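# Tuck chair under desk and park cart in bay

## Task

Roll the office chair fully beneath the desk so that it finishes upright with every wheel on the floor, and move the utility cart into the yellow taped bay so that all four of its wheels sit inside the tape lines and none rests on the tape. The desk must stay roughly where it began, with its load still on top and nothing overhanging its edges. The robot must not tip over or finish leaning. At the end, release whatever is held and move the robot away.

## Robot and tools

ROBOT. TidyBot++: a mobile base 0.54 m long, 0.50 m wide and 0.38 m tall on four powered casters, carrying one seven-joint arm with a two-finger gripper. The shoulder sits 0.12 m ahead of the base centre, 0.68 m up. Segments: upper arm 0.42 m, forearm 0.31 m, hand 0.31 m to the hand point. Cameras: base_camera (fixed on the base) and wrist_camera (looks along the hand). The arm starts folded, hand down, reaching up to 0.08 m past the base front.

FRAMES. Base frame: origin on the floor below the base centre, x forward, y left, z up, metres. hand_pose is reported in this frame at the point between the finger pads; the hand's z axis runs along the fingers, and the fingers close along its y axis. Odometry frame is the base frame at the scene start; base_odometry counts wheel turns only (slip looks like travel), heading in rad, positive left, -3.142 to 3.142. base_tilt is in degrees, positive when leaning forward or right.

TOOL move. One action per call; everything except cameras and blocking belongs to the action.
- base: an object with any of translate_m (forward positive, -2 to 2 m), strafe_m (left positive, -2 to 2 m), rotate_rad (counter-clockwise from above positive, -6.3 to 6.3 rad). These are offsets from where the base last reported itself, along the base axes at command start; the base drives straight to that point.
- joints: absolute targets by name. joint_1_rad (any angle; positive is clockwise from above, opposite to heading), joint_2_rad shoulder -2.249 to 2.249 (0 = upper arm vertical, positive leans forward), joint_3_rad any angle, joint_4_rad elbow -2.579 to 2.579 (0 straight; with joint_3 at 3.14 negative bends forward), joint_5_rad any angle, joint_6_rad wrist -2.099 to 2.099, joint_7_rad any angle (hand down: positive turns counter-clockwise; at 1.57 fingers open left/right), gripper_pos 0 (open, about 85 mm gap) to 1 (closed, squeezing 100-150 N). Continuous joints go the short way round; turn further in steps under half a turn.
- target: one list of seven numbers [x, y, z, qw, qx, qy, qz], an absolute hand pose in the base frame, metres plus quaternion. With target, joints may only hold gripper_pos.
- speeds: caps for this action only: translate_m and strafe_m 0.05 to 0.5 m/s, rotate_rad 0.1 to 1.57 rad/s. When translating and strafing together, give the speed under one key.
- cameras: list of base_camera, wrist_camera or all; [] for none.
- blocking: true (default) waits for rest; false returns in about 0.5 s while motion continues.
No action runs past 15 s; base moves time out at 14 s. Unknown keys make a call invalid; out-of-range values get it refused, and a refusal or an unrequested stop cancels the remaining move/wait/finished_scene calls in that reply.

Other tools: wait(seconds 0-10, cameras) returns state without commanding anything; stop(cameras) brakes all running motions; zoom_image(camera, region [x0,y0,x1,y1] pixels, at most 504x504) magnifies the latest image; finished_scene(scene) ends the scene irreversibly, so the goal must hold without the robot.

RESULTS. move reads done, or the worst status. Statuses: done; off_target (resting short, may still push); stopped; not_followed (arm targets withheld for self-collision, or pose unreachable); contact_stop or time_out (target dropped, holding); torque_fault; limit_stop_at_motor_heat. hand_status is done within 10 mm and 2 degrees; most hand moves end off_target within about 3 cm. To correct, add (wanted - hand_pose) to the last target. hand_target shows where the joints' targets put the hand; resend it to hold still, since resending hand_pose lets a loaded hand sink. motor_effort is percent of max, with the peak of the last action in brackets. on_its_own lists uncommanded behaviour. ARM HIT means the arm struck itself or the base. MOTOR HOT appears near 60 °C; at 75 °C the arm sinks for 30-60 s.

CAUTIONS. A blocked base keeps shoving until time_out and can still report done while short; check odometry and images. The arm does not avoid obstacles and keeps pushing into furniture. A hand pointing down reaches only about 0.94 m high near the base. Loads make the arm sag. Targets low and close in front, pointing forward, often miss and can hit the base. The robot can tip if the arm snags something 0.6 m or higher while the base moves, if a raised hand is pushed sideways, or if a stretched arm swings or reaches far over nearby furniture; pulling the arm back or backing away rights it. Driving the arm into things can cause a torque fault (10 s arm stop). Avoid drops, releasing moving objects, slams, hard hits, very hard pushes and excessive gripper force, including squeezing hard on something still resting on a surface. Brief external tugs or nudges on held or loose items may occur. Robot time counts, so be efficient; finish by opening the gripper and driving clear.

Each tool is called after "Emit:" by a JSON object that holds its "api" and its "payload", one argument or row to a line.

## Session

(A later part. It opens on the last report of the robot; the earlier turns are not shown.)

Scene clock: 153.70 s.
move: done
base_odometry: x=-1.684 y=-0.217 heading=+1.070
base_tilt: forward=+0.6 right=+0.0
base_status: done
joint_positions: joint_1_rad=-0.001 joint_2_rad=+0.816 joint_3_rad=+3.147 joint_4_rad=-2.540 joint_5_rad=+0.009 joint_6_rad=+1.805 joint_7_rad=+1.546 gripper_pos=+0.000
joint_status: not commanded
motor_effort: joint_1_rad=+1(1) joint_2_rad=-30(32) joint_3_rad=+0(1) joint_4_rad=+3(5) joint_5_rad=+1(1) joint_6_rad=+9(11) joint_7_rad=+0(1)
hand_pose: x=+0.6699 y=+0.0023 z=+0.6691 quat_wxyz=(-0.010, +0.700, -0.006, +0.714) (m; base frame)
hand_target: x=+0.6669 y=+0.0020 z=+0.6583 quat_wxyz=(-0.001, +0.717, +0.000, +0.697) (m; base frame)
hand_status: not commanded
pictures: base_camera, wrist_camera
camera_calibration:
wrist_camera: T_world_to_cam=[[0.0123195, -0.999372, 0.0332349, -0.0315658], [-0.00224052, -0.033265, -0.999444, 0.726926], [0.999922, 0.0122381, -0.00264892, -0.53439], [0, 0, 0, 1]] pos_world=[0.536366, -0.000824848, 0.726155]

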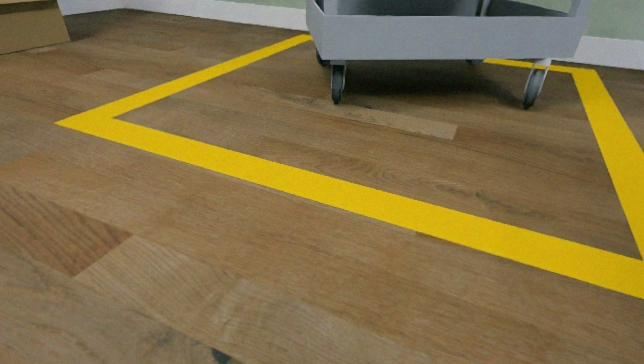

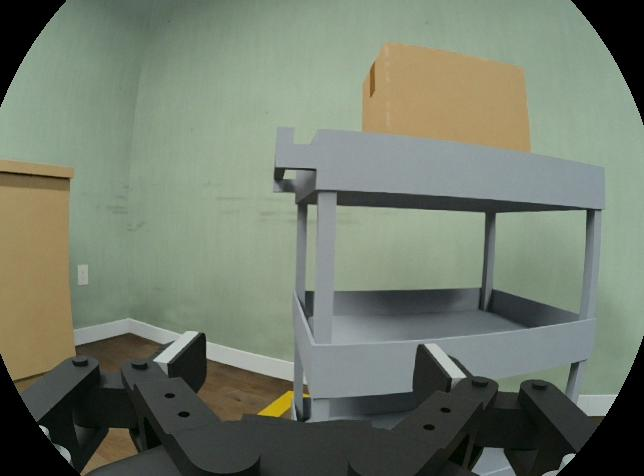

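Emit:
{"api": "zoom_image", "payload": {
  "camera": "base_camera",
  "region": [300, 20, 620, 130]
}}

Scaled by 1.575.

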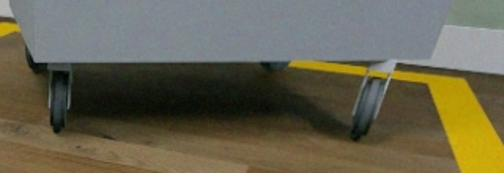

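Emit:
{"api": "move", "payload": {
  "base": {"translate_m":0.395},
  "speeds": {"translate_m":0.15},
  "cameras": []
}}

Emit:
{"api": "move", "payload": {
  "joints": {"gripper_pos":0.85}
}}

Emit:
{"api": "move", "payload": {
  "base": {"translate_m":-0.13},
  "speeds": {"translate_m":0.08},
  "cameras": []
}}

Emit:
{"api": "move", "payload": {
  "joints": {"gripper_pos":0},
  "cameras": []
}}

Emit:
{"api": "move", "payload": {
  "base": {"translate_m":-0.4}
}}

Scene clock: 162.97 s.
move: done
base_odometry: x=-1.495 y=+0.129 heading=+1.069
base_tilt: forward=+0.7 right=+0.0
base_status: done
joint_positions: joint_1_rad=-0.001 joint_2_rad=+0.815 joint_3_rad=+3.147 joint_4_rad=-2.540 joint_5_rad=+0.009 joint_6_rad=+1.805 joint_7_rad=+1.546 gripper_pos=+0.000
joint_status: not commanded
motor_effort: joint_1_rad=+0(1) joint_2_rad=-30(32) joint_3_rad=-1(1) joint_4_rad=+2(4) joint_5_rad=+1(1) joint_6_rad=+9(10) joint_7_rad=+0(1)
hand_pose: x=+0.6699 y=+0.0023 z=+0.6693 quat_wxyz=(-0.010, +0.700, -0.006, +0.714) (m; base frame)
hand_target: x=+0.6669 y=+0.0020 z=+0.6583 quat_wxyz=(-0.001, +0.717, +0.000, +0.697) (m; base frame)
hand_status: not commanded
pictures: none
No camera images: "cameras" was empty.

Scene clock: 164.00 s.
move: off_target
base_odometry: x=-1.495 y=+0.129 heading=+1.069
base_tilt: forward=+0.7 right=+0.0
base_status: not commanded
joint_positions: joint_1_rad=-0.001 joint_2_rad=+0.815 joint_3_rad=+3.147 joint_4_rad=-2.541 joint_5_rad=+0.009 joint_6_rad=+1.805 joint_7_rad=+1.547 gripper_pos=+0.759
joint_status: gripper_pos off_target (ended at +0.759, target +0.850)
motor_effort: joint_1_rad=+1(2) joint_2_rad=-30(31) joint_3_rad=-1(1) joint_4_rad=+4(6) joint_5_rad=+0(1) joint_6_rad=+10(10) joint_7_rad=-2(2)
hand_pose: x=+0.6697 y=+0.0023 z=+0.6693 quat_wxyz=(-0.010, +0.700, -0.005, +0.714) (m; base frame)
hand_target: x=+0.6669 y=+0.0020 z=+0.6583 quat_wxyz=(-0.001, +0.717, +0.000, +0.697) (m; base frame)
hand_status: not commanded
pictures: base_camera, wrist_camera
camera_calibration:
wrist_camera: T_world_to_cam=[[0.0122975, -0.999337, 0.0342671, -0.0322452], [-0.00226672, -0.0342975, -0.999409, 0.727072], [0.999922, 0.0122126, -0.00268699, -0.534221], [0, 0, 0, 1]] pos_world=[0.536224, -0.00076291, 0.726312]

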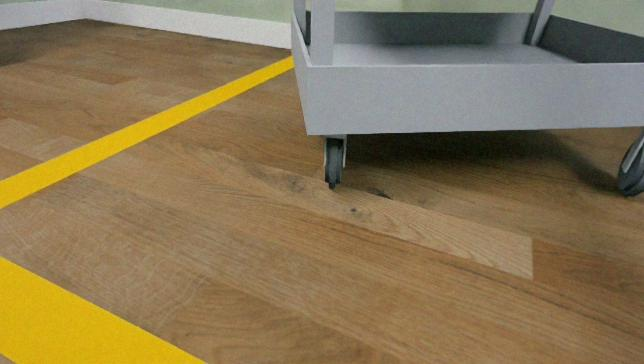

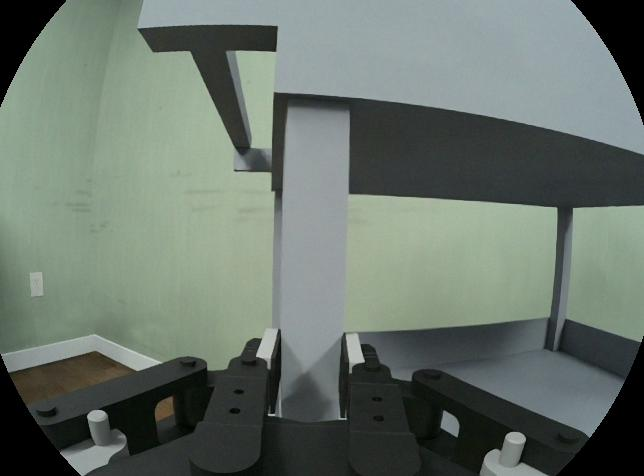

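Scene clock: 166.13 s.
move: done
base_odometry: x=-1.557 y=+0.015 heading=+1.069
base_tilt: forward=+0.7 right=-0.1
base_status: done
joint_positions: joint_1_rad=+0.000 joint_2_rad=+0.814 joint_3_rad=+3.147 joint_4_rad=-2.531 joint_5_rad=+0.007 joint_6_rad=+1.796 joint_7_rad=+1.547 gripper_pos=+0.759
joint_status: not commanded
motor_effort: joint_1_rad=+1(5) joint_2_rad=-30(34) joint_3_rad=-1(3) joint_4_rad=+1(5) joint_5_rad=-1(4) joint_6_rad=+9(13) joint_7_rad=-1(2)
hand_pose: x=+0.6725 y=+0.0016 z=+0.6692 quat_wxyz=(-0.009, +0.700, -0.006, +0.714) (m; base frame)
hand_target: x=+0.6669 y=+0.0020 z=+0.6583 quat_wxyz=(-0.001, +0.717, +0.000, +0.697) (m; base frame)
hand_status: not commanded
pictures: none
No camera images: "cameras" was empty.

Scene clock: 167.17 s.
move: done
base_odometry: x=-1.557 y=+0.015 heading=+1.069
base_tilt: forward=+0.7 right=+0.0
base_status: not commanded
joint_positions: joint_1_rad=+0.000 joint_2_rad=+0.814 joint_3_rad=+3.147 joint_4_rad=-2.535 joint_5_rad=+0.007 joint_6_rad=+1.796 joint_7_rad=+1.547 gripper_pos=+0.000
joint_status: all done
motor_effort: joint_1_rad=+1(1) joint_2_rad=-30(31) joint_3_rad=+0(2) joint_4_rad=+2(3) joint_5_rad=+0(2) joint_6_rad=+9(10) joint_7_rad=+0(2)
hand_pose: x=+0.6715 y=+0.0016 z=+0.6683 quat_wxyz=(-0.009, +0.701, -0.006, +0.713) (m; base frame)
hand_target: x=+0.6669 y=+0.0020 z=+0.6583 quat_wxyz=(-0.001, +0.717, +0.000, +0.697) (m; base frame)
hand_status: not commanded
pictures: none
No camera images: "cameras" was empty.

Scene clock: 169.23 s.
move: done
base_odometry: x=-1.749 y=-0.336 heading=+1.070
base_tilt: forward=+0.6 right=+0.0
base_status: done
joint_positions: joint_1_rad=+0.000 joint_2_rad=+0.814 joint_3_rad=+3.147 joint_4_rad=-2.539 joint_5_rad=+0.007 joint_6_rad=+1.796 joint_7_rad=+1.547 gripper_pos=+0.000
joint_status: not commanded
motor_effort: joint_1_rad=+1(1) joint_2_rad=-30(33) joint_3_rad=-1(1) joint_4_rad=+2(4) joint_5_rad=+0(1) joint_6_rad=+9(10) joint_7_rad=+1(1)
hand_pose: x=+0.6704 y=+0.0016 z=+0.6678 quat_wxyz=(-0.009, +0.702, -0.006, +0.712) (m; base frame)
hand_target: x=+0.6669 y=+0.0020 z=+0.6583 quat_wxyz=(-0.001, +0.717, +0.000, +0.697) (m; base frame)
hand_status: not commanded
pictures: base_camera, wrist_camera
camera_calibration:
wrist_camera: T_world_to_cam=[[0.0102676, -0.999359, 0.0342995, -0.0314791], [-0.00800055, -0.0343824, -0.999377, 0.729386], [0.999915, 0.00998674, -0.00834845, -0.531084], [0, 0, 0, 1]] pos_world=[0.537198, -0.00107716, 0.725577]

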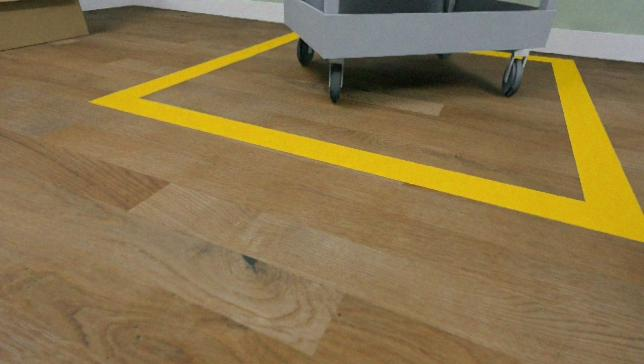

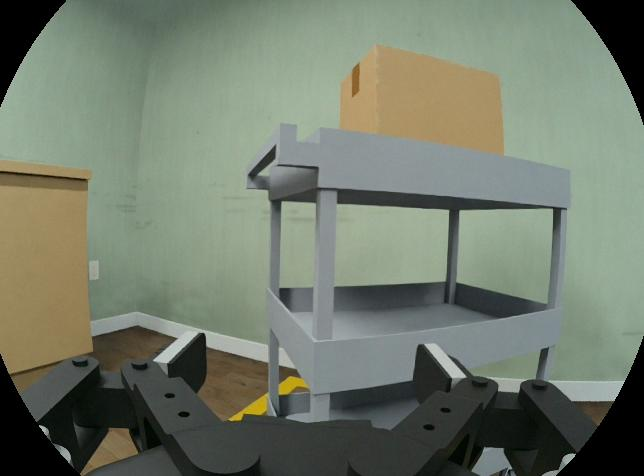

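Emit:
{"api": "move", "payload": {
  "base": {"strafe_m":0.55},
  "cameras": []
}}

Emit:
{"api": "move", "payload": {
  "base": {"rotate_rad":-1.77},
  "joints": {"joint_2_rad":-0.31,"joint_4_rad":-2.52,"joint_6_rad":0.2}
}}

Scene clock: 175.77 s.
move: done
base_odometry: x=-2.232 y=-0.072 heading=+1.071
base_tilt: forward=+0.6 right=+0.0
base_status: done
joint_positions: joint_1_rad=-0.004 joint_2_rad=+0.814 joint_3_rad=+3.147 joint_4_rad=-2.539 joint_5_rad=+0.007 joint_6_rad=+1.796 joint_7_rad=+1.547 gripper_pos=+0.000
joint_status: not commanded
motor_effort: joint_1_rad=+0(3) joint_2_rad=-30(31) joint_3_rad=-1(2) joint_4_rad=+2(3) joint_5_rad=+0(1) joint_6_rad=+9(11) joint_7_rad=+0(1)
hand_pose: x=+0.6704 y=+0.0037 z=+0.6678 quat_wxyz=(-0.010, +0.702, -0.005, +0.712) (m; base frame)
hand_target: x=+0.6669 y=+0.0020 z=+0.6583 quat_wxyz=(-0.001, +0.717, +0.000, +0.697) (m; base frame)
hand_status: not commanded
pictures: none
No camera images: "cameras" was empty.

Scene clock: 178.57 s.
move: done
base_odometry: x=-2.232 y=-0.072 heading=-0.699
base_tilt: forward=+0.6 right=+0.0
base_status: done
joint_positions: joint_1_rad=-0.003 joint_2_rad=-0.297 joint_3_rad=+3.146 joint_4_rad=-2.538 joint_5_rad=+0.007 joint_6_rad=+0.275 joint_7_rad=+1.547 gripper_pos=+0.000
joint_status: all done
motor_effort: joint_1_rad=+0(3) joint_2_rad=-8(32) joint_3_rad=+0(2) joint_4_rad=+19(20) joint_5_rad=+0(2) joint_6_rad=+9(11) joint_7_rad=+1(1)
hand_pose: x=+0.5294 y=+0.0011 z=+0.7689 quat_wxyz=(-0.006, +0.832, -0.008, +0.554) (m; base frame)
hand_target: x=+0.5247 y=+0.0020 z=+0.7626 quat_wxyz=(+0.000, +0.844, +0.000, +0.536) (m; base frame)
hand_status: not commanded
pictures: base_camera, wrist_camera
camera_calibration:
wrist_camera: T_world_to_cam=[[0.0214845, -0.999299, 0.0306486, -0.0371535], [-0.40544, -0.0367303, -0.913384, 0.973601], [0.913869, 0.00719746, -0.405945, -0.0380258], [0, 0, 0, 1]] pos_world=[0.430285, -0.00109309, 0.874974]

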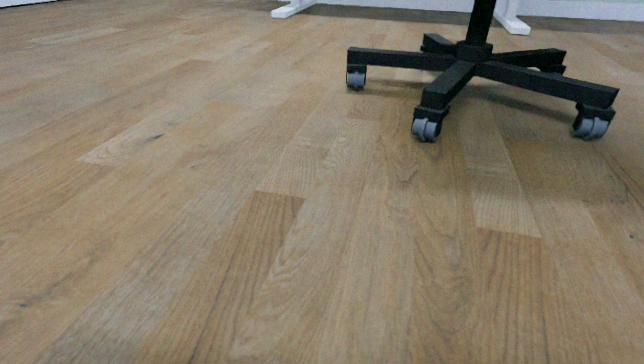

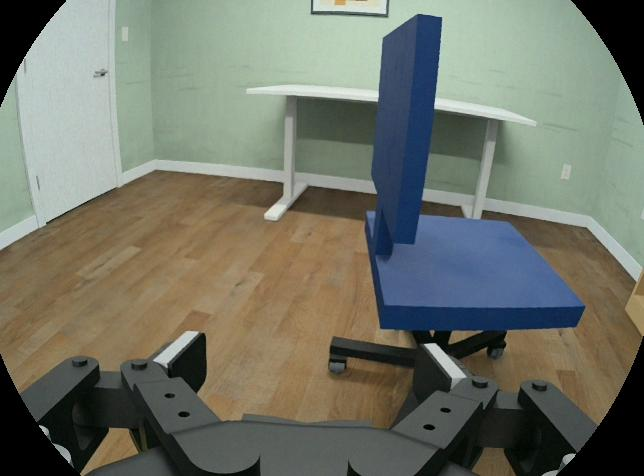

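Emit:
{"api": "move", "payload": {
  "joints": {"joint_6_rad":-0.8,"gripper_pos":1},
  "cameras": []
}}

Emit:
{"api": "move", "payload": {
  "target": [0.55, 0, 0.45, 0, 1, 0, 0],
  "base": {"strafe_m":-0.53}
}}

Scene clock: 185.77 s.
move: done
base_odometry: x=-2.232 y=-0.072 heading=-0.699
base_tilt: forward=+0.6 right=+0.0
base_status: not commanded
joint_positions: joint_1_rad=-0.003 joint_2_rad=-0.299 joint_3_rad=+3.146 joint_4_rad=-2.537 joint_5_rad=+0.007 joint_6_rad=-0.724 joint_7_rad=+1.547 gripper_pos=+0.999
joint_status: all done
motor_effort: joint_1_rad=+0(1) joint_2_rad=-4(8) joint_3_rad=+1(1) joint_4_rad=+15(18) joint_5_rad=+0(1) joint_6_rad=+3(9) joint_7_rad=+0(1)
hand_pose: x=+0.2977 y=-0.0002 z=+0.5831 quat_wxyz=(+0.001, +0.996, -0.010, +0.089) (m; base frame)
hand_target: x=+0.2838 y=+0.0016 z=+0.5864 quat_wxyz=(+0.000, +0.998, +0.000, +0.066) (m; base frame)
hand_status: not commanded
pictures: none
No camera images: "cameras" was empty.

Scene clock: 188.00 s.
move: off_target
base_odometry: x=-2.573 y=-0.477 heading=-0.699
base_tilt: forward=+0.7 right=+0.0
base_status: done
joint_positions: joint_1_rad=-0.003 joint_2_rad=+0.645 joint_3_rad=+3.148 joint_4_rad=-1.925 joint_5_rad=+0.007 joint_6_rad=-0.679 joint_7_rad=+1.558 gripper_pos=+0.999
joint_status: not commanded
motor_effort: joint_1_rad=+0(2) joint_2_rad=-33(34) joint_3_rad=-1(2) joint_4_rad=+10(16) joint_5_rad=+0(1) joint_6_rad=-1(4) joint_7_rad=+1(1)
hand_pose: x=+0.5090 y=-0.0016 z=+0.4441 quat_wxyz=(+0.004, +0.999, -0.005, -0.053) (m; base frame)
hand_target: x=+0.5500 y=+0.0000 z=+0.4500 quat_wxyz=(+0.000, +1.000, +0.000, +0.000) (m; base frame)
hand_status: off_target (0.041 m and 6.2 deg from the pose sent, 0.285 m and 10.3 deg at the start)
pictures: base_camera, wrist_camera
camera_calibration:
wrist_camera: T_world_to_cam=[[0.0455155, -0.998954, -0.00448513, -0.0260846], [-0.990588, -0.0457136, 0.129022, 0.503452], [-0.129092, -0.00142957, -0.991632, 0.639741], [0, 0, 0, 1]] pos_world=[0.582485, -0.00212823, 0.569314]

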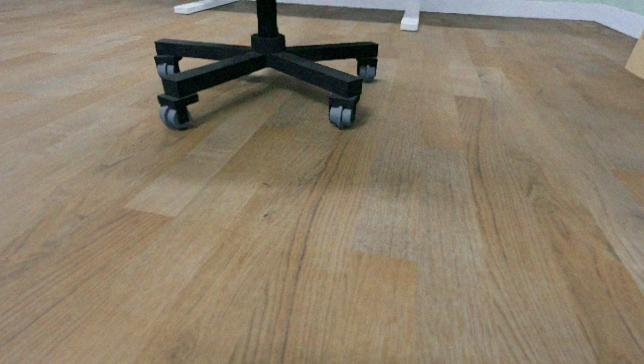

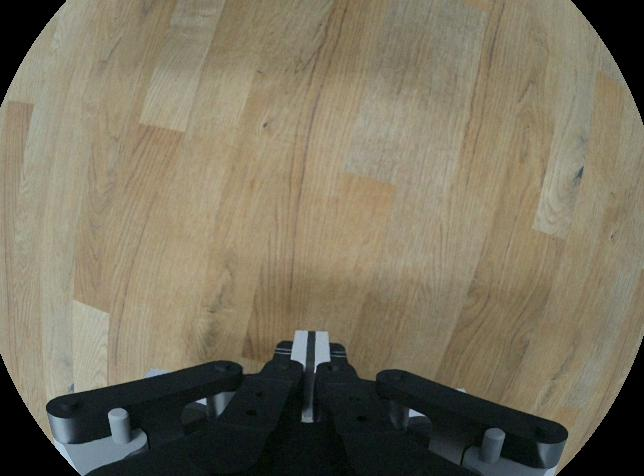

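Emit:
{"api": "move", "payload": {
  "base": {"translate_m":0.8},
  "speeds": {"translate_m":0.2}
}}

Scene clock: 194.63 s.
move: done
base_odometry: x=-1.961 y=-0.993 heading=-0.700
base_tilt: forward=+0.6 right=+0.0
base_status: done
joint_positions: joint_1_rad=+0.010 joint_2_rad=+0.658 joint_3_rad=+3.169 joint_4_rad=-1.918 joint_5_rad=+0.003 joint_6_rad=-0.661 joint_7_rad=+1.560 gripper_pos=+0.999
joint_status: not commanded
motor_effort: joint_1_rad=+0(9) joint_2_rad=-32(36) joint_3_rad=+0(10) joint_4_rad=+9(25) joint_5_rad=+0(7) joint_6_rad=+0(13) joint_7_rad=+0(2)
hand_pose: x=+0.5151 y=-0.0159 z=+0.4394 quat_wxyz=(+0.009, +0.999, -0.020, -0.048) (m; base frame)
hand_target: x=+0.5500 y=+0.0000 z=+0.4500 quat_wxyz=(+0.000, +1.000, +0.000, +0.000) (m; base frame)
hand_status: not commanded
pictures: base_camera, wrist_camera
camera_calibration:
wrist_camera: T_world_to_cam=[[0.0155728, -0.999852, 0.00733402, -0.0305019], [-0.992899, -0.0145986, 0.11806, 0.515915], [-0.117936, -0.00912048, -0.992979, 0.630634], [0, 0, 0, 1]] pos_world=[0.587101, -0.0172141, 0.565521]

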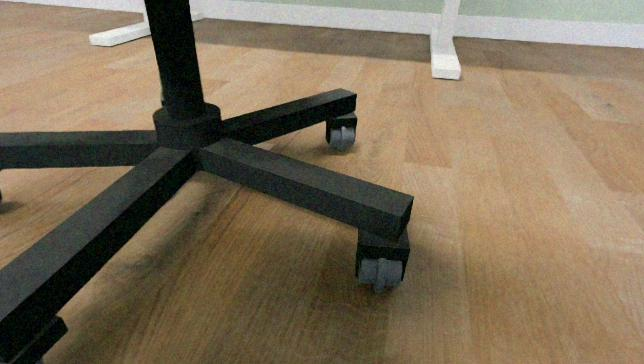

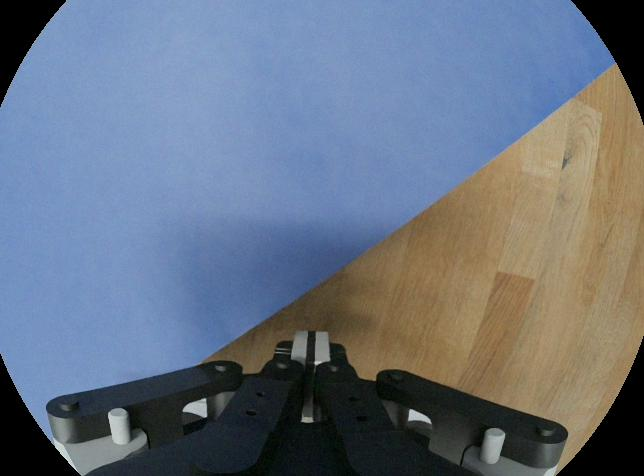

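Emit:
{"api": "move", "payload": {
  "base": {"strafe_m":-0.33},
  "cameras": []
}}

Emit:
{"api": "move", "payload": {
  "base": {"translate_m":0.28},
  "cameras": []
}}

Emit:
{"api": "move", "payload": {
  "base": {"strafe_m":0.3},
  "speeds": {"strafe_m":0.2}
}}

Scene clock: 199.50 s.
move: done
base_odometry: x=-2.173 y=-1.245 heading=-0.699
base_tilt: forward=+0.6 right=+0.0
base_status: done
joint_positions: joint_1_rad=+0.005 joint_2_rad=+0.658 joint_3_rad=+3.163 joint_4_rad=-1.918 joint_5_rad=+0.003 joint_6_rad=-0.661 joint_7_rad=+1.560 gripper_pos=+0.999
joint_status: not commanded
motor_effort: joint_1_rad=+0(4) joint_2_rad=-33(34) joint_3_rad=+0(2) joint_4_rad=+8(10) joint_5_rad=+1(1) joint_6_rad=+0(1) joint_7_rad=+1(1)
hand_pose: x=+0.5152 y=-0.0111 z=+0.4394 quat_wxyz=(+0.007, +0.999, -0.015, -0.048) (m; base frame)
hand_target: x=+0.5500 y=+0.0000 z=+0.4500 quat_wxyz=(+0.000, +1.000, +0.000, +0.000) (m; base frame)
hand_status: not commanded
pictures: none
No camera images: "cameras" was empty.

Scene clock: 201.20 s.
move: done
base_odometry: x=-1.959 y=-1.425 heading=-0.700
base_tilt: forward=+0.6 right=+0.0
base_status: done
joint_positions: joint_1_rad=+0.004 joint_2_rad=+0.657 joint_3_rad=+3.163 joint_4_rad=-1.909 joint_5_rad=+0.003 joint_6_rad=-0.661 joint_7_rad=+1.560 gripper_pos=+0.999
joint_status: not commanded
motor_effort: joint_1_rad=+0(3) joint_2_rad=-33(35) joint_3_rad=+0(1) joint_4_rad=+8(11) joint_5_rad=-1(1) joint_6_rad=+0(1) joint_7_rad=+0(1)
hand_pose: x=+0.5206 y=-0.0108 z=+0.4409 quat_wxyz=(+0.007, +0.999, -0.015, -0.043) (m; base frame)
hand_target: x=+0.5500 y=+0.0000 z=+0.4500 quat_wxyz=(+0.000, +1.000, +0.000, +0.000) (m; base frame)
hand_status: not commanded
pictures: none
No camera images: "cameras" was empty.

Scene clock: 203.47 s.
move: done
base_odometry: x=-1.766 y=-1.196 heading=-0.700
base_tilt: forward=+0.6 right=+0.0
base_status: done
joint_positions: joint_1_rad=-0.001 joint_2_rad=+0.652 joint_3_rad=+3.162 joint_4_rad=-1.906 joint_5_rad=+0.004 joint_6_rad=-0.658 joint_7_rad=+1.560 gripper_pos=+0.999
joint_status: not commanded
motor_effort: joint_1_rad=+0(5) joint_2_rad=-33(34) joint_3_rad=+0(5) joint_4_rad=+10(11) joint_5_rad=+0(3) joint_6_rad=+0(2) joint_7_rad=+0(1)
hand_pose: x=+0.5244 y=-0.0084 z=+0.4433 quat_wxyz=(+0.007, +0.999, -0.011, -0.037) (m; base frame)
hand_target: x=+0.5500 y=+0.0000 z=+0.4500 quat_wxyz=(+0.000, +1.000, +0.000, +0.000) (m; base frame)
hand_status: not commanded
pictures: base_camera, wrist_camera
camera_calibration:
wrist_camera: T_world_to_cam=[[0.0325631, -0.999463, 0.00376061, -0.0304512], [-0.994711, -0.0320411, 0.0975918, 0.534743], [-0.0974189, -0.00691861, -0.995219, 0.625898], [0, 0, 0, 1]] pos_world=[0.593881, -0.00897078, 0.570834]

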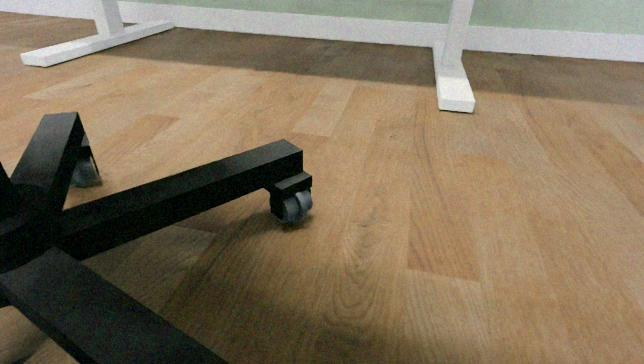

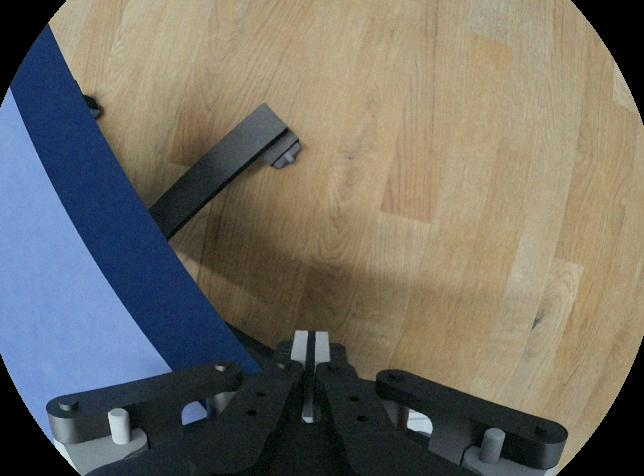

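Emit:
{"api": "move", "payload": {
  "base": {"translate_m":-0.6},
  "cameras": []
}}

Emit:
{"api": "move", "payload": {
  "joints": {"joint_1_rad":0,"joint_2_rad":-0.31,"joint_3_rad":3.14,"joint_4_rad":-2.52,"joint_5_rad":0,"joint_6_rad":0.2,"joint_7_rad":1.57}
}}

Scene clock: 207.43 s.
move: done
base_odometry: x=-2.225 y=-0.809 heading=-0.700
base_tilt: forward=+0.6 right=+0.0
base_status: done
joint_positions: joint_1_rad=+0.001 joint_2_rad=+0.646 joint_3_rad=+3.162 joint_4_rad=-1.889 joint_5_rad=+0.001 joint_6_rad=-0.622 joint_7_rad=+1.560 gripper_pos=+0.999
joint_status: not commanded
motor_effort: joint_1_rad=+0(6) joint_2_rad=-34(36) joint_3_rad=+0(7) joint_4_rad=+10(13) joint_5_rad=+0(4) joint_6_rad=+1(8) joint_7_rad=+0(1)
hand_pose: x=+0.5471 y=-0.0090 z=+0.4483 quat_wxyz=(+0.006, +1.000, -0.013, -0.007) (m; base frame)
hand_target: x=+0.5500 y=+0.0000 z=+0.4500 quat_wxyz=(+0.000, +1.000, +0.000, +0.000) (m; base frame)
hand_status: not commanded
pictures: none
No camera images: "cameras" was empty.

Scene clock: 210.00 s.
move: done
base_odometry: x=-2.225 y=-0.809 heading=-0.700
base_tilt: forward=+0.6 right=+0.0
base_status: not commanded
joint_positions: joint_1_rad=+0.001 joint_2_rad=-0.298 joint_3_rad=+3.161 joint_4_rad=-2.504 joint_5_rad=+0.001 joint_6_rad=+0.126 joint_7_rad=+1.560 gripper_pos=+0.999
joint_status: all done
motor_effort: joint_1_rad=+0(2) joint_2_rad=-8(35) joint_3_rad=+1(1) joint_4_rad=+19(20) joint_5_rad=-1(1) joint_6_rad=+8(9) joint_7_rad=+0(2)
hand_pose: x=+0.5206 y=-0.0070 z=+0.7459 quat_wxyz=(+0.000, +0.862, -0.014, +0.506) (m; base frame)
hand_target: x=+0.5247 y=+0.0020 z=+0.7626 quat_wxyz=(+0.000, +0.844, +0.000, +0.536) (m; base frame)
hand_status: not commanded
pictures: base_camera, wrist_camera
camera_calibration:
wrist_camera: T_world_to_cam=[[0.0089856, -0.999474, 0.0311682, -0.0382735], [-0.506876, -0.0314209, -0.861446, 0.962812], [0.861972, -0.00805784, -0.506892, 0.0629957], [0, 0, 0, 1]] pos_world=[0.43407, -0.0074934, 0.862535]

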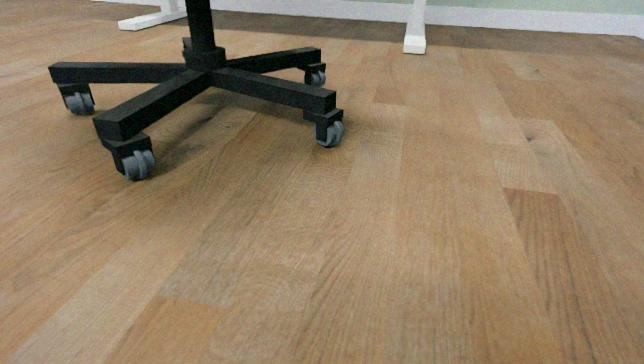

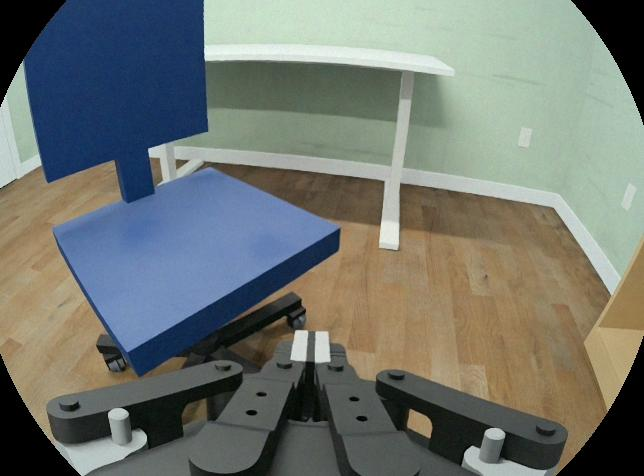

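Emit:
{"api": "move", "payload": {
  "joints": {"joint_6_rad":-0.8},
  "cameras": []
}}

Emit:
{"api": "move", "payload": {
  "target": [0.7, -0.02, 0.47, 0, 1, 0, 0],
  "cameras": []
}}

Emit:
{"api": "move", "payload": {
  "base": {"translate_m":0.6},
  "speeds": {"translate_m":0.15}
}}

Scene clock: 222.60 s.
move: done
base_odometry: x=-2.225 y=-0.809 heading=-0.700
base_tilt: forward=+0.6 right=+0.0
base_status: not commanded
joint_positions: joint_1_rad=+0.001 joint_2_rad=-0.299 joint_3_rad=+3.161 joint_4_rad=-2.514 joint_5_rad=+0.001 joint_6_rad=-0.729 joint_7_rad=+1.560 gripper_pos=+0.999
joint_status: all done
motor_effort: joint_1_rad=+0(1) joint_2_rad=-4(8) joint_3_rad=+1(1) joint_4_rad=+15(19) joint_5_rad=+1(1) joint_6_rad=+3(9) joint_7_rad=+0(1)
hand_pose: x=+0.3078 y=-0.0022 z=+0.5899 quat_wxyz=(-0.002, +0.995, -0.015, +0.099) (m; base frame)
hand_target: x=+0.2838 y=+0.0016 z=+0.5864 quat_wxyz=(+0.000, +0.998, +0.000, +0.066) (m; base frame)
hand_status: not commanded
pictures: none
No camera images: "cameras" was empty.

Scene clock: 225.10 s.
move: off_target
base_odometry: x=-2.225 y=-0.809 heading=-0.700
base_tilt: forward=+0.7 right=+0.0
base_status: not commanded
joint_positions: joint_1_rad=+0.001 joint_2_rad=+0.874 joint_3_rad=+3.161 joint_4_rad=-1.331 joint_5_rad=+0.001 joint_6_rad=-0.911 joint_7_rad=+1.568 gripper_pos=+0.999
joint_status: not commanded
motor_effort: joint_1_rad=+0(1) joint_2_rad=-44(46) joint_3_rad=+0(1) joint_4_rad=+15(16) joint_5_rad=+0(1) joint_6_rad=+0(4) joint_7_rad=+0(1)
hand_pose: x=+0.7032 y=-0.0106 z=+0.4544 quat_wxyz=(+0.008, +1.000, -0.008, +0.013) (m; base frame)
hand_target: x=+0.7000 y=-0.0200 z=+0.4700 quat_wxyz=(+0.000, +1.000, +0.000, +0.000) (m; base frame)
hand_status: off_target (0.018 m and 2.0 deg from the pose sent, 0.411 m and 11.4 deg at the start)
pictures: none
No camera images: "cameras" was empty.

Scene clock: 229.70 s.
move: done
base_odometry: x=-1.766 y=-1.196 heading=-0.700
base_tilt: forward=+0.7 right=+0.0
base_status: done
joint_positions: joint_1_rad=+0.021 joint_2_rad=+0.877 joint_3_rad=+3.165 joint_4_rad=-1.321 joint_5_rad=+0.000 joint_6_rad=-0.942 joint_7_rad=+1.568 gripper_pos=+0.999
joint_status: not commanded
motor_effort: joint_1_rad=+0(4) joint_2_rad=-44(46) joint_3_rad=+0(4) joint_4_rad=+13(20) joint_5_rad=+0(3) joint_6_rad=+0(6) joint_7_rad=+0(1)
hand_pose: x=+0.6973 y=-0.0238 z=+0.4551 quat_wxyz=(+0.009, +1.000, -0.019, +0.001) (m; base frame)
hand_target: x=+0.7000 y=-0.0200 z=+0.4700 quat_wxyz=(+0.000, +1.000, +0.000, +0.000) (m; base frame)
hand_status: not commanded
pictures: base_camera, wrist_camera
camera_calibration:
wrist_camera: T_world_to_cam=[[0.0172595, -0.999789, 0.0111231, -0.0441781], [-0.999625, -0.0170177, 0.0214758, 0.743451], [-0.021282, -0.0114896, -0.999707, 0.603231], [0, 0, 0, 1]] pos_world=[0.756772, -0.0245861, 0.587579]

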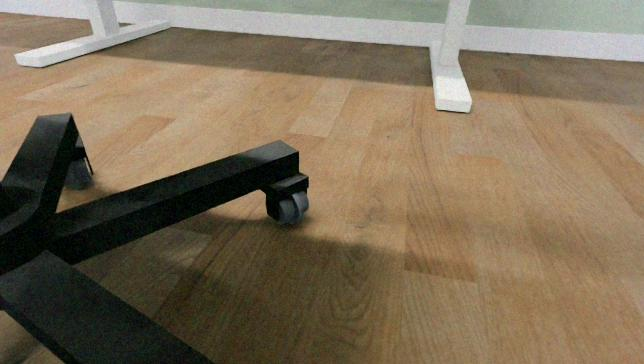

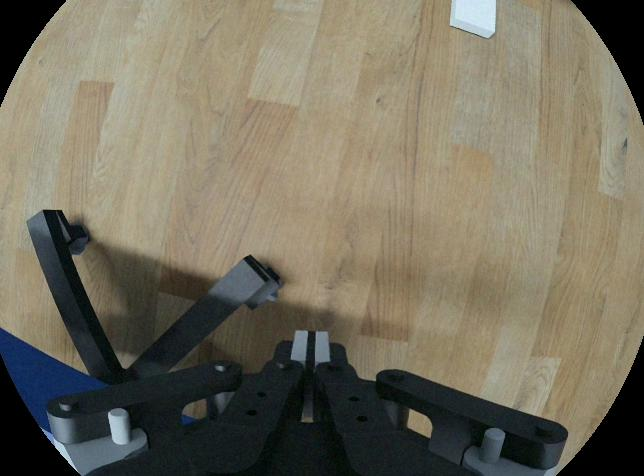

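Emit:
{"api": "move", "payload": {
  "base": {"strafe_m":-0.3},
  "cameras": []
}}

Emit:
{"api": "move", "payload": {
  "base": {"translate_m":-0.6},
  "joints": {"joint_1_rad":0,"joint_2_rad":-0.31,"joint_3_rad":3.14,"joint_4_rad":-2.52,"joint_5_rad":0,"joint_6_rad":0.2,"joint_7_rad":1.57}
}}

Scene clock: 233.37 s.
move: done
base_odometry: x=-1.959 y=-1.425 heading=-0.700
base_tilt: forward=+0.7 right=+0.0
base_status: done
joint_positions: joint_1_rad=+0.033 joint_2_rad=+0.877 joint_3_rad=+3.166 joint_4_rad=-1.321 joint_5_rad=+0.000 joint_6_rad=-0.942 joint_7_rad=+1.568 gripper_pos=+0.999
joint_status: not commanded
motor_effort: joint_1_rad=+0(5) joint_2_rad=-44(45) joint_3_rad=+0(3) joint_4_rad=+14(15) joint_5_rad=+0(2) joint_6_rad=+1(2) joint_7_rad=+0(1)
hand_pose: x=+0.6970 y=-0.0307 z=+0.4551 quat_wxyz=(+0.009, +1.000, -0.025, +0.001) (m; base frame)
hand_target: x=+0.7000 y=-0.0200 z=+0.4700 quat_wxyz=(+0.000, +1.000, +0.000, +0.000) (m; base frame)
hand_status: not commanded
pictures: none
No camera images: "cameras" was empty.

Scene clock: 236.20 s.
move: done
base_odometry: x=-2.418 y=-1.039 heading=-0.699
base_tilt: forward=+0.6 right=-0.1
base_status: done
joint_positions: joint_1_rad=+0.024 joint_2_rad=-0.295 joint_3_rad=+3.162 joint_4_rad=-2.504 joint_5_rad=+0.000 joint_6_rad=+0.126 joint_7_rad=+1.568 gripper_pos=+0.999
joint_status: all done
motor_effort: joint_1_rad=-1(2) joint_2_rad=-8(48) joint_3_rad=+1(2) joint_4_rad=+19(20) joint_5_rad=+0(2) joint_6_rad=+8(9) joint_7_rad=+0(2)
hand_pose: x=+0.5205 y=-0.0163 z=+0.7450 quat_wxyz=(+0.008, +0.863, -0.021, +0.505) (m; base frame)
hand_target: x=+0.5247 y=+0.0020 z=+0.7626 quat_wxyz=(+0.000, +0.844, +0.000, +0.536) (m; base frame)
hand_status: not commanded
pictures: base_camera, wrist_camera
camera_calibration:
wrist_camera: T_world_to_cam=[[-0.0106866, -0.999256, 0.0370454, -0.0416293], [-0.509542, -0.0264349, -0.860039, 0.96217], [0.860379, -0.0280671, -0.508881, 0.0644993], [0, 0, 0, 1]] pos_world=[0.434327, -0.0143532, 0.861868]

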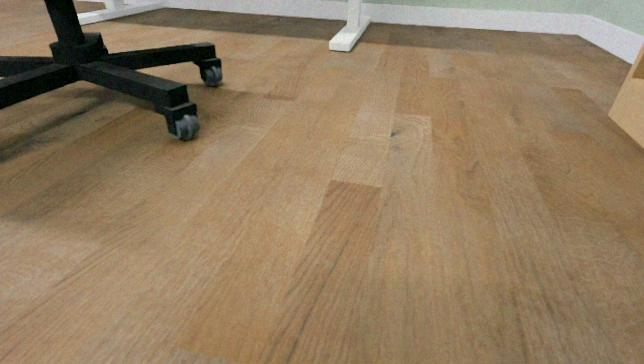

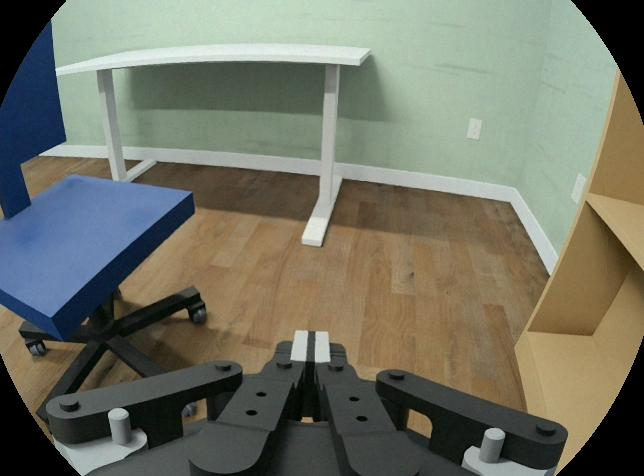

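Emit:
{"api": "move", "payload": {
  "joints": {"joint_6_rad":-0.8},
  "cameras": []
}}

Emit:
{"api": "move", "payload": {
  "target": [0.8, 0, 0.47, 0, 1, 0, 0],
  "cameras": []
}}

Emit:
{"api": "move", "payload": {
  "base": {"translate_m":0.19,"strafe_m":0.185}
}}

Emit:
{"api": "move", "payload": {
  "base": {"translate_m":0.135,"strafe_m":0.105},
  "speeds": {"translate_m":0.2},
  "cameras": []
}}

Emit:
{"api": "move", "payload": {
  "base": {"translate_m":0.135,"strafe_m":0.085},
  "speeds": {"translate_m":0.2}
}}

Emit:
{"api": "move", "payload": {
  "base": {"translate_m":0.09,"strafe_m":0.13},
  "speeds": {"translate_m":0.2}
}}

Scene clock: 254.57 s.
move: done
base_odometry: x=-2.418 y=-1.039 heading=-0.699
base_tilt: forward=+0.6 right=+0.0
base_status: not commanded
joint_positions: joint_1_rad=+0.024 joint_2_rad=-0.297 joint_3_rad=+3.162 joint_4_rad=-2.514 joint_5_rad=+0.000 joint_6_rad=-0.729 joint_7_rad=+1.568 gripper_pos=+0.999
joint_status: all done
motor_effort: joint_1_rad=+0(1) joint_2_rad=-3(8) joint_3_rad=+0(2) joint_4_rad=+15(19) joint_5_rad=+0(1) joint_6_rad=+3(9) joint_7_rad=+0(1)
hand_pose: x=+0.3076 y=-0.0062 z=+0.5896 quat_wxyz=(-0.001, +0.995, -0.023, +0.098) (m; base frame)
hand_target: x=+0.2838 y=+0.0016 z=+0.5864 quat_wxyz=(+0.000, +0.998, +0.000, +0.066) (m; base frame)
hand_status: not commanded
pictures: none
No camera images: "cameras" was empty.

Scene clock: 257.53 s.
move: off_target
base_odometry: x=-2.418 y=-1.039 heading=-0.700
base_tilt: forward=+0.6 right=+0.0
base_status: not commanded
joint_positions: joint_1_rad=+0.015 joint_2_rad=+1.130 joint_3_rad=+3.162 joint_4_rad=-0.764 joint_5_rad=+0.000 joint_6_rad=-1.224 joint_7_rad=+1.568 gripper_pos=+0.999
joint_status: not commanded
motor_effort: joint_1_rad=+1(1) joint_2_rad=-52(54) joint_3_rad=+0(1) joint_4_rad=+16(18) joint_5_rad=+0(1) joint_6_rad=+1(3) joint_7_rad=+0(1)
hand_pose: x=+0.8048 y=-0.0187 z=+0.4502 quat_wxyz=(+0.009, +1.000, -0.013, +0.012) (m; base frame)
hand_target: x=+0.8000 y=+0.0000 z=+0.4700 quat_wxyz=(+0.000, +1.000, +0.000, +0.000) (m; base frame)
hand_status: off_target (0.028 m and 2.2 deg from the pose sent, 0.507 m and 11.5 deg at the start)
pictures: none
No camera images: "cameras" was empty.

Scene clock: 259.37 s.
move: done
base_odometry: x=-2.153 y=-1.020 heading=-0.699
base_tilt: forward=+0.7 right=-0.1
base_status: done
joint_positions: joint_1_rad=-0.004 joint_2_rad=+1.130 joint_3_rad=+3.163 joint_4_rad=-0.759 joint_5_rad=-0.003 joint_6_rad=-1.229 joint_7_rad=+1.568 gripper_pos=+0.999
joint_status: not commanded
motor_effort: joint_1_rad=+1(3) joint_2_rad=-51(53) joint_3_rad=+0(2) joint_4_rad=+17(19) joint_5_rad=-1(1) joint_6_rad=+1(2) joint_7_rad=+0(1)
hand_pose: x=+0.8057 y=-0.0059 z=+0.4514 quat_wxyz=(+0.008, +1.000, -0.004, +0.012) (m; base frame)
hand_target: x=+0.8000 y=+0.0000 z=+0.4700 quat_wxyz=(+0.000, +1.000, +0.000, +0.000) (m; base frame)
hand_status: not commanded
pictures: base_camera, wrist_camera
camera_calibration:
wrist_camera: T_world_to_cam=[[0.0468288, -0.998851, 0.010158, -0.0515378], [-0.998902, -0.0468381, -0.000675156, 0.861402], [0.00115016, -0.0101152, -0.999948, 0.584049], [0, 0, 0, 1]] pos_world=[0.862198, -0.00522441, 0.585124]

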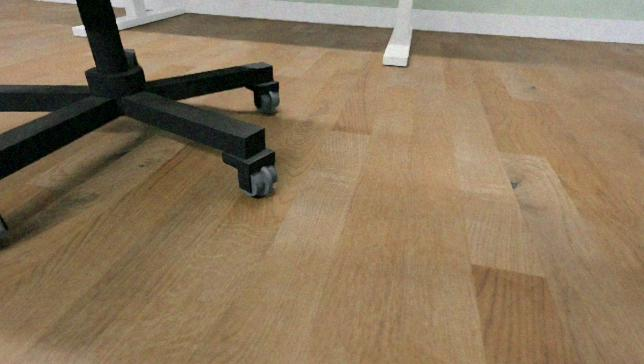

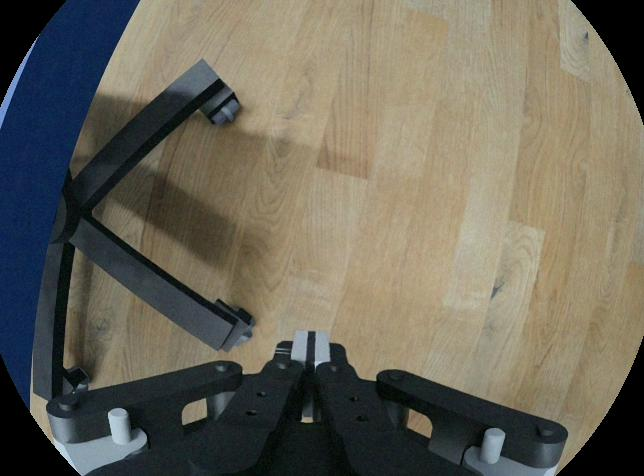

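Scene clock: 261.00 s.
move: done
base_odometry: x=-1.983 y=-1.026 heading=-0.699
base_tilt: forward=+0.7 right=+0.0
base_status: done
joint_positions: joint_1_rad=-0.004 joint_2_rad=+1.130 joint_3_rad=+3.163 joint_4_rad=-0.758 joint_5_rad=-0.004 joint_6_rad=-1.230 joint_7_rad=+1.568 gripper_pos=+0.999
joint_status: not commanded
motor_effort: joint_1_rad=+1(3) joint_2_rad=-51(53) joint_3_rad=+0(2) joint_4_rad=+17(18) joint_5_rad=+0(1) joint_6_rad=+1(3) joint_7_rad=+1(1)
hand_pose: x=+0.8054 y=-0.0056 z=+0.4516 quat_wxyz=(+0.008, +1.000, -0.004, +0.011) (m; base frame)
hand_target: x=+0.8000 y=+0.0000 z=+0.4700 quat_wxyz=(+0.000, +1.000, +0.000, +0.000) (m; base frame)
hand_status: not commanded
pictures: none
No camera images: "cameras" was empty.

Scene clock: 262.57 s.
move: done
base_odometry: x=-1.824 y=-1.048 heading=-0.698
base_tilt: forward=+0.7 right=-0.1
base_status: done
joint_positions: joint_1_rad=-0.005 joint_2_rad=+1.130 joint_3_rad=+3.187 joint_4_rad=-0.753 joint_5_rad=-0.013 joint_6_rad=-1.256 joint_7_rad=+1.568 gripper_pos=+0.999
joint_status: not commanded
motor_effort: joint_1_rad=+0(8) joint_2_rad=-51(53) joint_3_rad=+0(5) joint_4_rad=+16(19) joint_5_rad=+0(5) joint_6_rad=+1(5) joint_7_rad=+0(1)
hand_pose: x=+0.7997 y=-0.0135 z=+0.4534 quat_wxyz=(+0.014, +1.000, -0.010, +0.001) (m; base frame)
hand_target: x=+0.8000 y=+0.0000 z=+0.4700 quat_wxyz=(+0.000, +1.000, +0.000, +0.000) (m; base frame)
hand_status: not commanded
pictures: base_camera, wrist_camera
camera_calibration:
wrist_camera: T_world_to_cam=[[0.0351873, -0.999161, 0.0209531, -0.0544656], [-0.999181, -0.0347532, 0.0207335, 0.845761], [-0.0199879, -0.0216655, -0.999565, 0.602574], [0, 0, 0, 1]] pos_world=[0.859029, -0.0119719, 0.585918]

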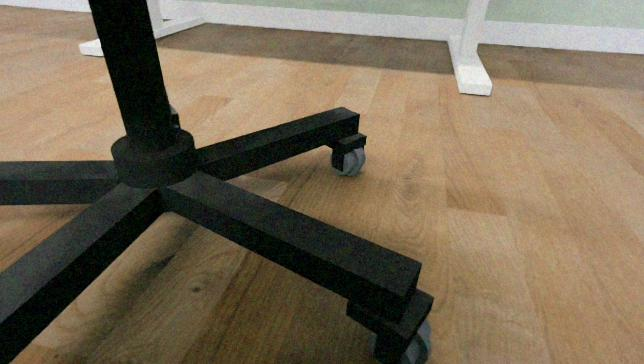

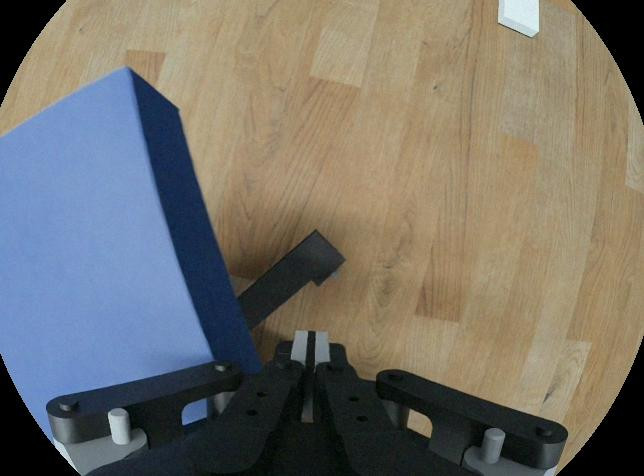

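Scene clock: 264.10 s.
move: done
base_odometry: x=-1.672 y=-1.006 heading=-0.699
base_tilt: forward=+0.7 right=+0.0
base_status: done
joint_positions: joint_1_rad=+0.009 joint_2_rad=+1.130 joint_3_rad=+3.192 joint_4_rad=-0.736 joint_5_rad=-0.014 joint_6_rad=-1.257 joint_7_rad=+1.568 gripper_pos=+0.999
joint_status: not commanded
motor_effort: joint_1_rad=-1(9) joint_2_rad=-51(53) joint_3_rad=-1(6) joint_4_rad=+16(17) joint_5_rad=-1(5) joint_6_rad=+0(6) joint_7_rad=+0(1)
hand_pose: x=+0.8058 y=-0.0257 z=+0.4584 quat_wxyz=(+0.016, +1.000, -0.018, +0.009) (m; base frame)
hand_target: x=+0.8000 y=+0.0000 z=+0.4700 quat_wxyz=(+0.000, +1.000, +0.000, +0.000) (m; base frame)
hand_status: not commanded
pictures: base_camera, wrist_camera
camera_calibration:
wrist_camera: T_world_to_cam=[[0.0190123, -0.999468, 0.026498, -0.0564948], [-0.999807, -0.0188769, 0.0053533, 0.859295], [-0.00485026, -0.0265946, -0.999635, 0.595159], [0, 0, 0, 1]] pos_world=[0.86309, -0.0244159, 0.591839]

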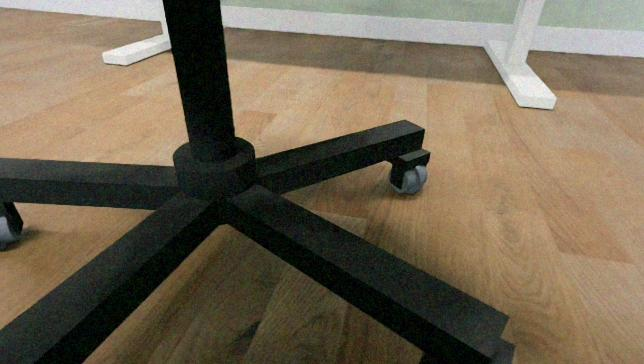

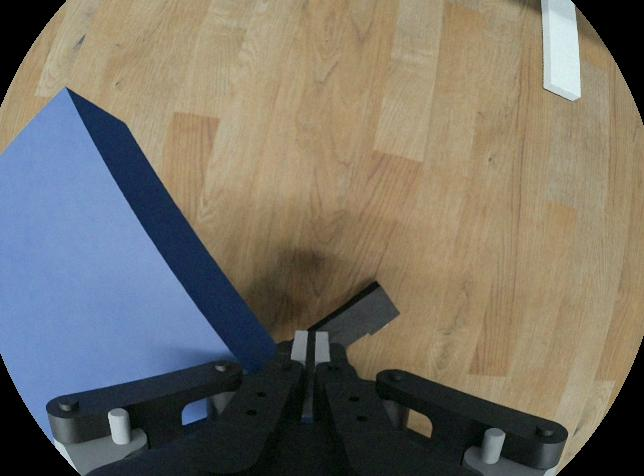

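Emit:
{"api": "move", "payload": {
  "base": {"translate_m":0.1,"strafe_m":0.13},
  "speeds": {"translate_m":0.2}
}}

Emit:
{"api": "move", "payload": {
  "base": {"translate_m":0.03,"strafe_m":0.14},
  "speeds": {"translate_m":0.2}
}}

Scene clock: 270.13 s.
move: done
base_odometry: x=-1.511 y=-0.971 heading=-0.698
base_tilt: forward=+0.7 right=+0.0
base_status: done
joint_positions: joint_1_rad=+0.016 joint_2_rad=+1.129 joint_3_rad=+3.198 joint_4_rad=-0.725 joint_5_rad=-0.013 joint_6_rad=-1.257 joint_7_rad=+1.568 gripper_pos=+0.999
joint_status: not commanded
motor_effort: joint_1_rad=-4(10) joint_2_rad=-49(52) joint_3_rad=-3(7) joint_4_rad=+12(17) joint_5_rad=-2(7) joint_6_rad=-5(8) joint_7_rad=+1(1)
hand_pose: x=+0.8104 y=-0.0340 z=+0.4625 quat_wxyz=(+0.020, +0.999, -0.023, +0.015) (m; base frame)
hand_target: x=+0.8000 y=+0.0000 z=+0.4700 quat_wxyz=(+0.000, +1.000, +0.000, +0.000) (m; base frame)
hand_status: not commanded
pictures: base_camera, wrist_camera
camera_calibration:
wrist_camera: T_world_to_cam=[[0.00923255, -0.999417, 0.0328699, -0.0599838], [-0.999932, -0.00946164, -0.00682077, 0.869741], [0.00712779, -0.0328047, -0.999436, 0.589026], [0, 0, 0, 1]] pos_world=[0.866037, -0.0323968, 0.596598]

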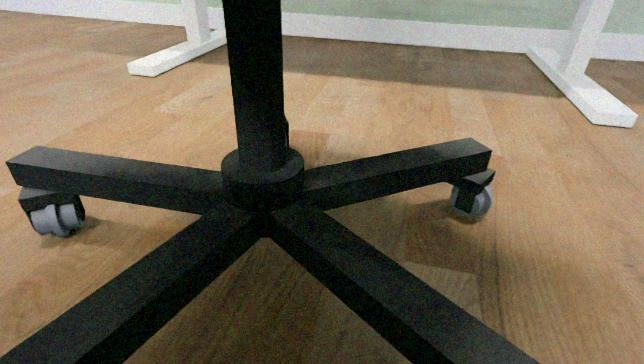

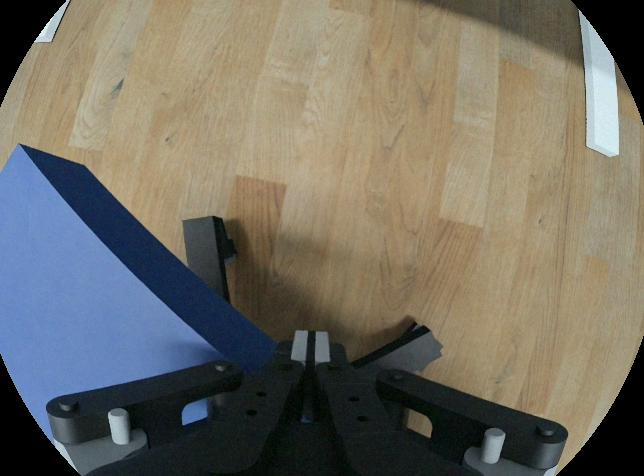

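Scene clock: 271.70 s.
move: done
base_odometry: x=-1.398 y=-0.883 heading=-0.699
base_tilt: forward=+0.7 right=+0.0
base_status: done
joint_positions: joint_1_rad=+0.011 joint_2_rad=+1.124 joint_3_rad=+3.202 joint_4_rad=-0.718 joint_5_rad=-0.007 joint_6_rad=-1.257 joint_7_rad=+1.568 gripper_pos=+0.999
joint_status: not commanded
motor_effort: joint_1_rad=-4(20) joint_2_rad=-49(51) joint_3_rad=-3(12) joint_4_rad=+13(15) joint_5_rad=-2(11) joint_6_rad=-3(10) joint_7_rad=+0(1)
hand_pose: x=+0.8142 y=-0.0339 z=+0.4682 quat_wxyz=(+0.024, +0.999, -0.020, +0.021) (m; base frame)
hand_target: x=+0.8000 y=+0.0000 z=+0.4700 quat_wxyz=(+0.000, +1.000, +0.000, +0.000) (m; base frame)
hand_status: not commanded
pictures: base_camera, wrist_camera
camera_calibration:
wrist_camera: T_world_to_cam=[[0.0149439, -0.998957, 0.0431386, -0.069535], [-0.99971, -0.0157412, -0.0182029, 0.878595], [0.018863, -0.0428541, -0.998903, 0.584587], [0, 0, 0, 1]] pos_world=[0.868353, -0.0305804, 0.602939]

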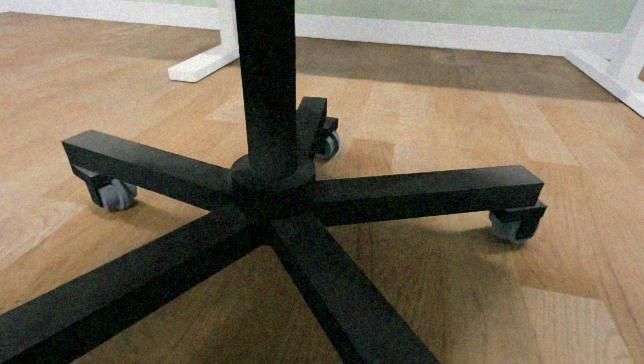

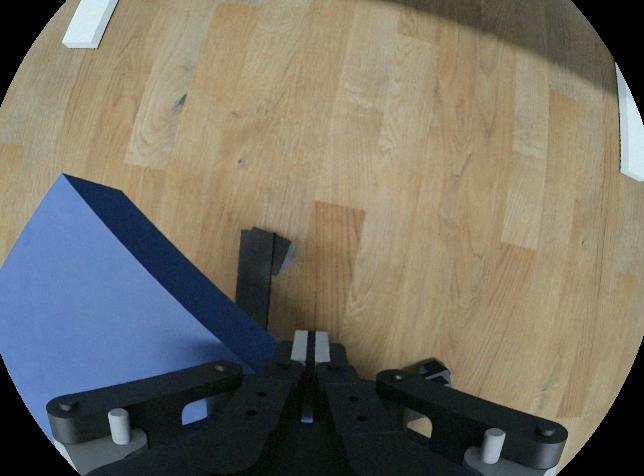

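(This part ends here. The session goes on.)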